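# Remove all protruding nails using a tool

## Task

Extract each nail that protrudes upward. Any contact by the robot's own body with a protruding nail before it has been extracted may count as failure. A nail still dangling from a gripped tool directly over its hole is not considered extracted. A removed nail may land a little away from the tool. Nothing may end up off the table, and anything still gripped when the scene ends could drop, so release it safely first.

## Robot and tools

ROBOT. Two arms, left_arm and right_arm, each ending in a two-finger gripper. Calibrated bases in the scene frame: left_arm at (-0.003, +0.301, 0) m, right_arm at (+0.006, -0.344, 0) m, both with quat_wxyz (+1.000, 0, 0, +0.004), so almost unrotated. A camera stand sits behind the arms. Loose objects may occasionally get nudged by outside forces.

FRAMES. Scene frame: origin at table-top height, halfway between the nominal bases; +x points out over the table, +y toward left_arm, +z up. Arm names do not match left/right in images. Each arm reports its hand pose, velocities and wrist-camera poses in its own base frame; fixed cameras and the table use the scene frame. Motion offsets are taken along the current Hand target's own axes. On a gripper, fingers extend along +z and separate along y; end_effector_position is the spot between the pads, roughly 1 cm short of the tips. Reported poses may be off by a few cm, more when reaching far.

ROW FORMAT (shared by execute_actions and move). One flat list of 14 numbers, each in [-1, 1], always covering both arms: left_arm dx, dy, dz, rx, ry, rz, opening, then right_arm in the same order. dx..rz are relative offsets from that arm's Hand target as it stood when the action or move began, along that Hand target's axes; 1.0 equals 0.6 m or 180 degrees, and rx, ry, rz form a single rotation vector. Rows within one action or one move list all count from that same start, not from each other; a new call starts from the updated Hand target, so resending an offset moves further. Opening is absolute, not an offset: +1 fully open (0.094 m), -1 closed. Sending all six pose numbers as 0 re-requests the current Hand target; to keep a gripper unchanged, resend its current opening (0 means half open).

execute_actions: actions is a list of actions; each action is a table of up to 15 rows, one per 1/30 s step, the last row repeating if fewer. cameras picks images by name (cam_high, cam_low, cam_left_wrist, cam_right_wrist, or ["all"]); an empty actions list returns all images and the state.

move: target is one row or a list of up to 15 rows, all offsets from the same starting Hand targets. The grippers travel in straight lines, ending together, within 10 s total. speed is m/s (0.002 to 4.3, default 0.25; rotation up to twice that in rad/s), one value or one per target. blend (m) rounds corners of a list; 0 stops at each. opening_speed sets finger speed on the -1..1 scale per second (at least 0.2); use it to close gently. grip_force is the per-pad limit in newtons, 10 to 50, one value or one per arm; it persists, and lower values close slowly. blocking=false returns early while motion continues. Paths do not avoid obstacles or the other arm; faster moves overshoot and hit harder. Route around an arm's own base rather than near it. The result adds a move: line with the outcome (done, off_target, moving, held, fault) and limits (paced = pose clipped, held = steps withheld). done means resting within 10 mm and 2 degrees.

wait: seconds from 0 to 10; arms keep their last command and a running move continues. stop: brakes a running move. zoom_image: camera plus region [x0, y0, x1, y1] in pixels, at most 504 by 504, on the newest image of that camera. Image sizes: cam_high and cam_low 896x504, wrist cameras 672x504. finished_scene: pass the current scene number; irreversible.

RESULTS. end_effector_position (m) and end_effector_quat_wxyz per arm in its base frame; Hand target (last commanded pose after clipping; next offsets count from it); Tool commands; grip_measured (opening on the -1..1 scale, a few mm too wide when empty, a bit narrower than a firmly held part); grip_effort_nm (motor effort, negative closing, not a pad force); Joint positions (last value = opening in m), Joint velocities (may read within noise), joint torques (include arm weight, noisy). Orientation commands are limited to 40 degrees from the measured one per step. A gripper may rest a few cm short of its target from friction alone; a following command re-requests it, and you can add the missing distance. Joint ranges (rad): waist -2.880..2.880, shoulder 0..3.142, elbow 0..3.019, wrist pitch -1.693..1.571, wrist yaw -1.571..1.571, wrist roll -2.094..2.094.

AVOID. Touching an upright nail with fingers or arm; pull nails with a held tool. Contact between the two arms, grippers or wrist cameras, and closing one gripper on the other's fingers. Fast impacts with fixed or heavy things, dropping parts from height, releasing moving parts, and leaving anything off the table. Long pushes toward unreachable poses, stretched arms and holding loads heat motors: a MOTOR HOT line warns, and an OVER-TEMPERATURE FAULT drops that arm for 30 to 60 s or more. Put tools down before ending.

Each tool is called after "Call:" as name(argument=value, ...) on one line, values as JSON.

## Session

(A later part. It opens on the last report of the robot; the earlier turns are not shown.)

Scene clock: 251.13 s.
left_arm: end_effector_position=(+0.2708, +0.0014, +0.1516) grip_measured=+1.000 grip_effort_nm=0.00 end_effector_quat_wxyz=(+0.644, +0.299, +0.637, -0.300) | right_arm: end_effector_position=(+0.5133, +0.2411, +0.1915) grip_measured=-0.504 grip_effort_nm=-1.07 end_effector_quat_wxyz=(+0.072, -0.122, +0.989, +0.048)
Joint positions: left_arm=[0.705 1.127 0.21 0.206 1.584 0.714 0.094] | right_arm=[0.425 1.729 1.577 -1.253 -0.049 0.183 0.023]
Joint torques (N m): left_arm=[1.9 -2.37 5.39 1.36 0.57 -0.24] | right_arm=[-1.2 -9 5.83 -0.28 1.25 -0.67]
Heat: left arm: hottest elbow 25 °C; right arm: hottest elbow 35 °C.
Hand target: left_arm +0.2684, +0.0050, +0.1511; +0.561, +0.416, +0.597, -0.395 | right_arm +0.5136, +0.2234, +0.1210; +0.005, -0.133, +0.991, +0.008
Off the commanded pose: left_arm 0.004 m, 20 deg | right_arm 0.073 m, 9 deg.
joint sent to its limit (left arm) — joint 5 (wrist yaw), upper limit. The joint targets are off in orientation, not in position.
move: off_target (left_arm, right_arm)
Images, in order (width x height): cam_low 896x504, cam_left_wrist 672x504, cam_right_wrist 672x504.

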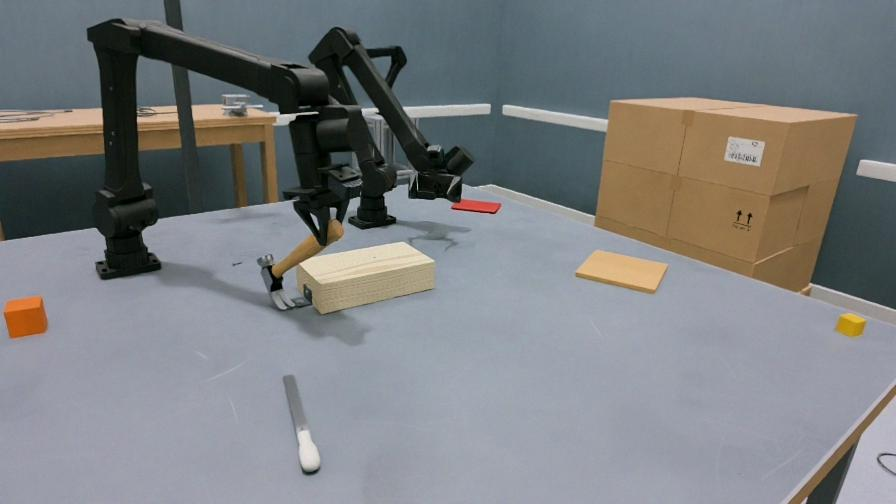

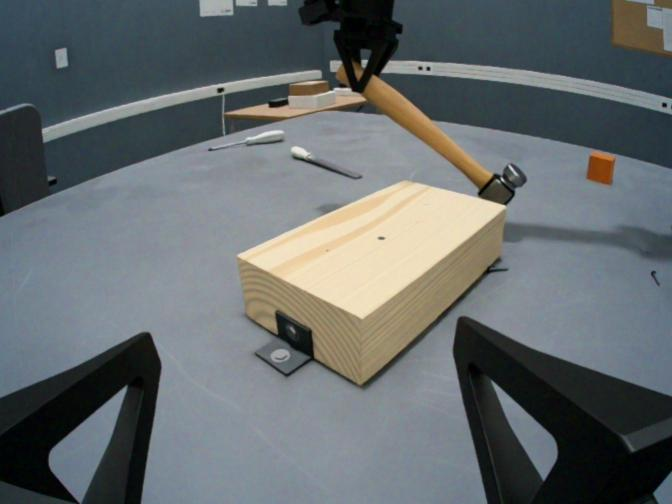

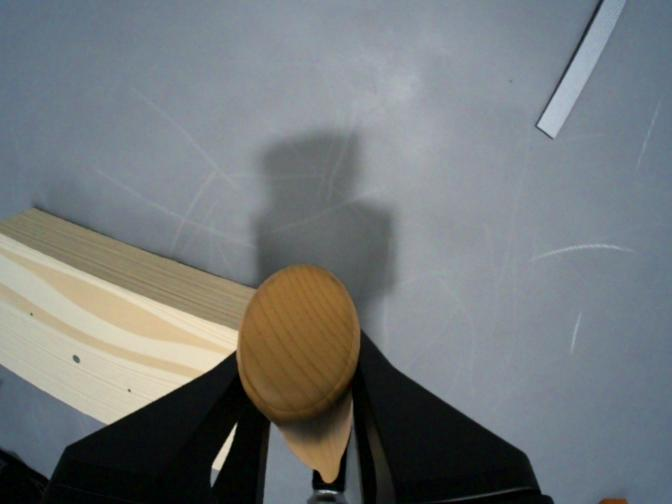

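Call:
move(target=[[0,0,0,0,0,0,1,0.03,-0.0,-0.16,0,0,0,-1],[0,0,0,0,0,0,1,0.03,-0.14,-0.16,0,0,0,-1],[0,0,0,0,0,0,1,-0.02,-0.14,-0.0,0,0,0,-1],[0,0,0,0,0,0,1,-0.12,-0.14,0.09,0,0,0,-1],[0,0,0,0,0,0,1,-0.16,-0.14,0.16,0,0,0,-1]], speed=0.12, blend=0.01, cameras=["cam_left_wrist","cam_right_wrist","cam_low"])

Scene clock: 255.23 s.
left_arm: end_effector_position=(+0.2708, +0.0014, +0.1516) grip_measured=+1.000 grip_effort_nm=-0.01 end_effector_quat_wxyz=(+0.644, +0.299, +0.637, -0.300) | right_arm: end_effector_position=(+0.6096, +0.1624, +0.0262) grip_measured=-0.509 grip_effort_nm=-1.07 end_effector_quat_wxyz=(-0.010, -0.124, +0.992, +0.007)
Joint positions: left_arm=[0.705 1.127 0.21 0.206 1.584 0.714 0.094] | right_arm=[0.257 2.13 1.751 -1.209 -0.016 0.008 0.023]
Joint torques (N m): left_arm=[1.79 -2.26 5.41 1.36 0.57 -0.24] | right_arm=[1.08 -18.14 11.29 0.64 0.15 -0.27]
Heat: left arm: hottest elbow 25 °C; right arm: hottest elbow 35 °C.
Hand target: left_arm +0.2684, +0.0050, +0.1511; +0.561, +0.416, +0.597, -0.395 | right_arm +0.6292, +0.1694, +0.0251; +0.006, -0.133, +0.991, +0.008
Off the commanded pose: left_arm 0.004 m, 20 deg | right_arm 0.021 m, 2 deg.
joint sent to its limit (left arm) — joint 5 (wrist yaw), upper limit. The joint targets are off in orientation, not in position.
move: off_target (left_arm, right_arm)
Images, in order (width x height): cam_low 896x504, cam_left_wrist 672x504, cam_right_wrist 672x504.

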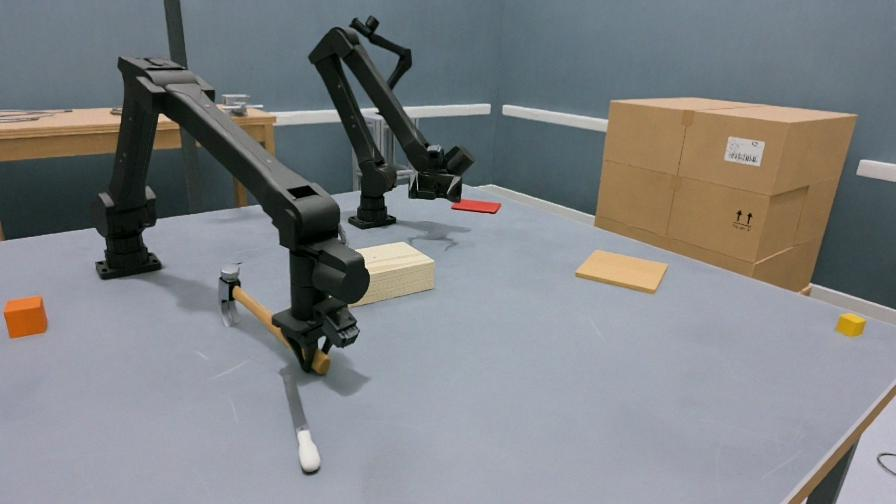

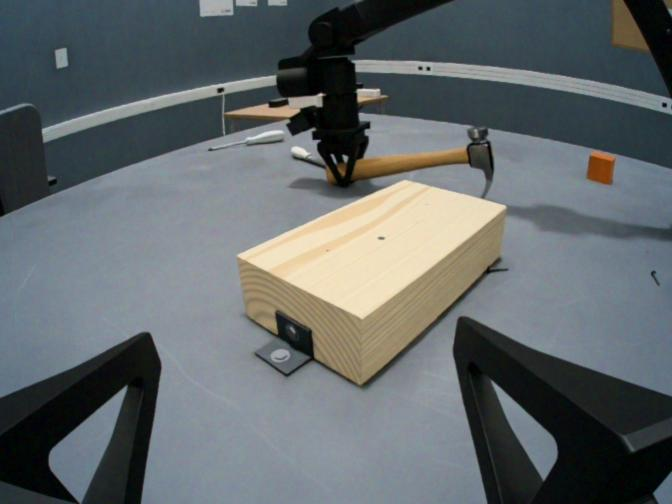

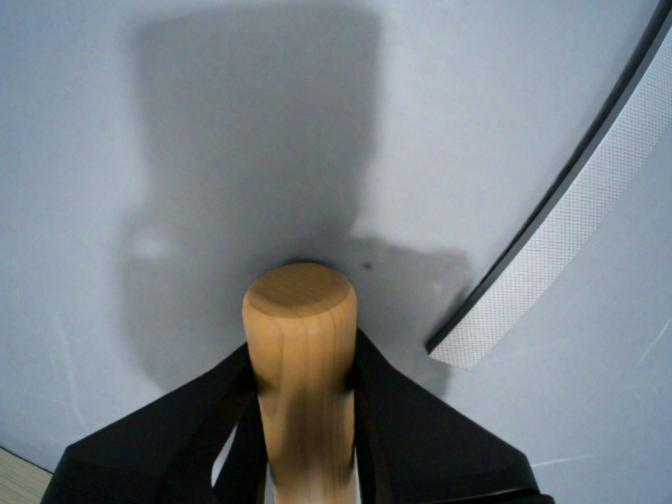

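Down. Release and raise.

Call:
move(target=[0,0,0,0,0,0,1,0,0,0,0,0,0,0.1], opening_speed=0.6)

Call:
move(target=[0,0,0,0,0,0,1,0,0,-0.3,0,0,0,0.1], speed=0.2, cameras=["all"])

Call:
zoom_image(camera="cam_high", region=[440, 180, 640, 370])

Scene clock: 264.43 s.
left_arm: end_effector_position=(+0.2708, +0.0014, +0.1516) grip_measured=+1.000 grip_effort_nm=0.00 end_effector_quat_wxyz=(+0.644, +0.299, +0.637, -0.300) | right_arm: end_effector_position=(+0.6117, +0.1629, +0.0282) grip_measured=+0.097 grip_effort_nm=0.07 end_effector_quat_wxyz=(-0.007, -0.125, +0.992, +0.007)
Joint positions: left_arm=[0.705 1.127 0.21 0.206 1.584 0.714 0.094] | right_arm=[0.257 2.13 1.756 -1.209 -0.016 0.007 0.052]
Joint torques (N m): left_arm=[1.85 -2.32 5.41 1.39 0.58 -0.25] | right_arm=[1.03 -18.55 11.22 0.59 0.15 -0.3]
Heat: left arm: hottest elbow 25 °C; right arm: hottest elbow 34 °C.
Hand target: left_arm +0.2684, +0.0050, +0.1511; +0.561, +0.416, +0.597, -0.395 | right_arm +0.6293, +0.1694, +0.0253; +0.006, -0.133, +0.991, +0.008
Off the commanded pose: left_arm 0.004 m, 20 deg | right_arm 0.019 m, 2 deg.
joint sent to its limit (left arm) — joint 5 (wrist yaw), upper limit. The joint targets are off in orientation, not in position.
move: off_target (left_arm, right_arm)

Scene clock: 266.17 s.
left_arm: end_effector_position=(+0.2708, +0.0014, +0.1516) grip_measured=+1.000 grip_effort_nm=-0.01 end_effector_quat_wxyz=(+0.644, +0.299, +0.637, -0.300) | right_arm: end_effector_position=(+0.6167, +0.1641, +0.1890) grip_measured=+0.098 grip_effort_nm=0.07 end_effector_quat_wxyz=(-0.012, -0.126, +0.992, +0.006)
Joint positions: left_arm=[0.705 1.127 0.21 0.206 1.584 0.714 0.094] | right_arm=[0.257 2.066 2.081 -1.607 -0.015 0.003 0.052]
Joint torques (N m): left_arm=[1.9 -2.26 5.38 1.37 0.57 -0.25] | right_arm=[0.21 -20.42 11.88 -0.27 0.11 -0.3]
Heat: left arm: hottest elbow 25 °C; right arm: hottest elbow 35 °C.
Hand target: left_arm +0.2684, +0.0050, +0.1511; +0.561, +0.416, +0.597, -0.395 | right_arm +0.6276, +0.1664, +0.2052; +0.006, -0.134, +0.991, +0.008
Off the commanded pose: left_arm 0.004 m, 20 deg | right_arm 0.020 m, 2 deg.
joint sent to its limit (left arm) — joint 5 (wrist yaw), upper limit. The joint targets are off in orientation, not in position.
move: off_target (left_arm, right_arm)

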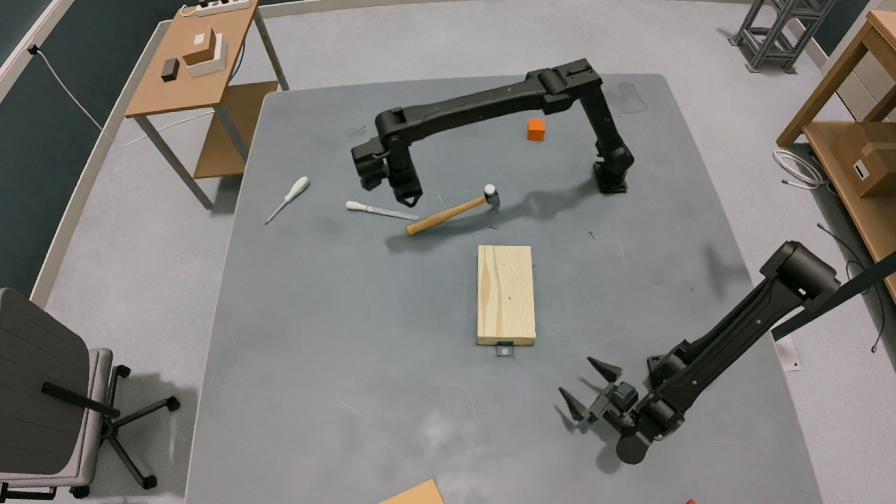

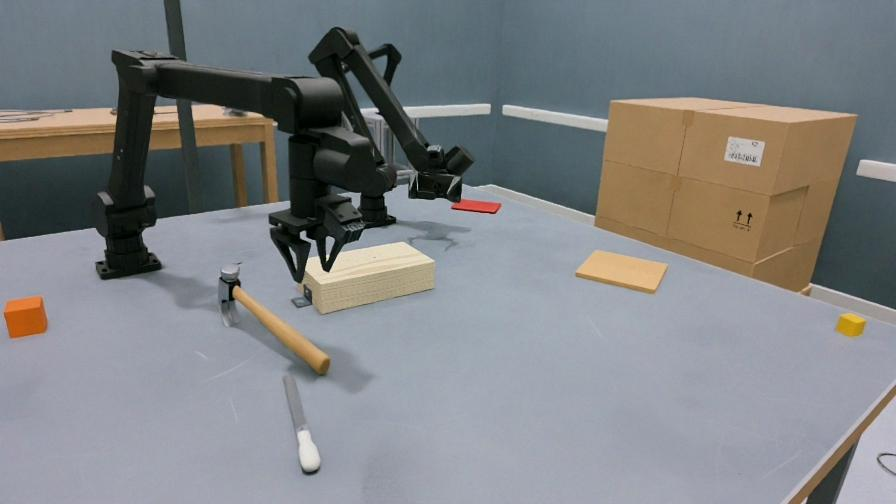

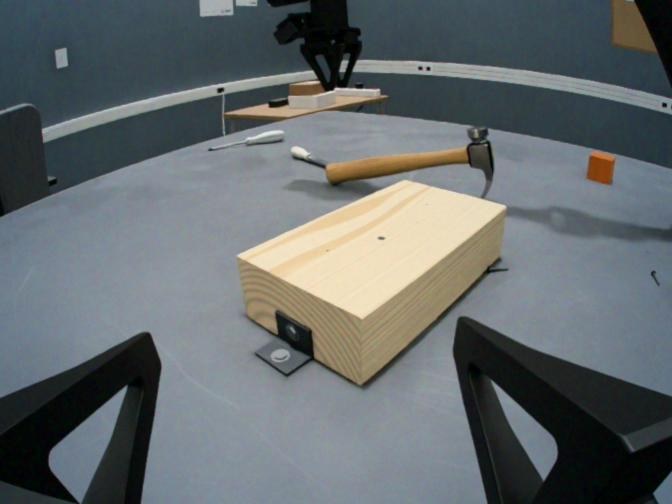

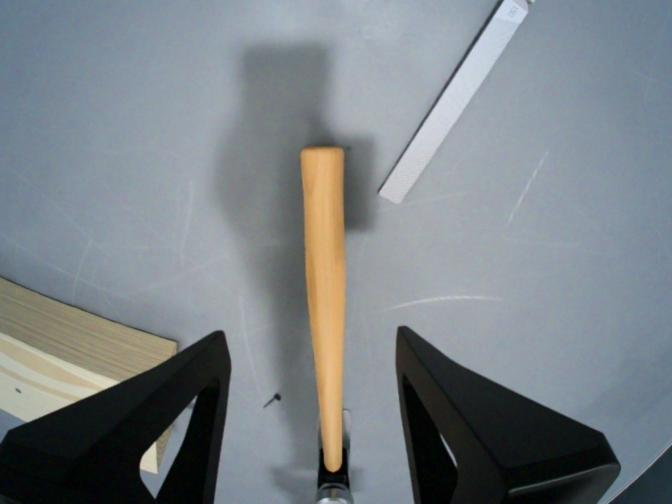

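Scaled by 2.520 from the camera's 896x504 image, which has a finer 1280x720 frame.

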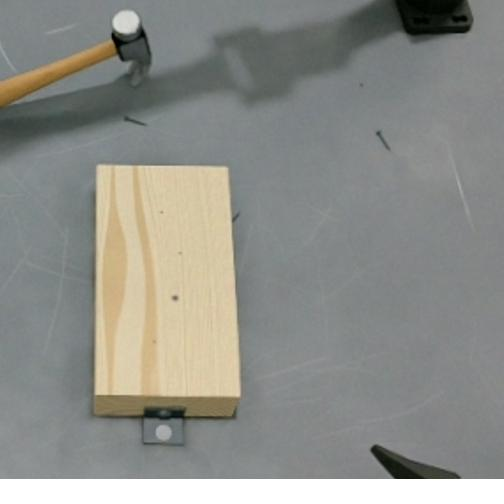

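Three nails out on the table, holes empty.

Call:
finished_scene(scene=2)

The scene is finished: the task was done.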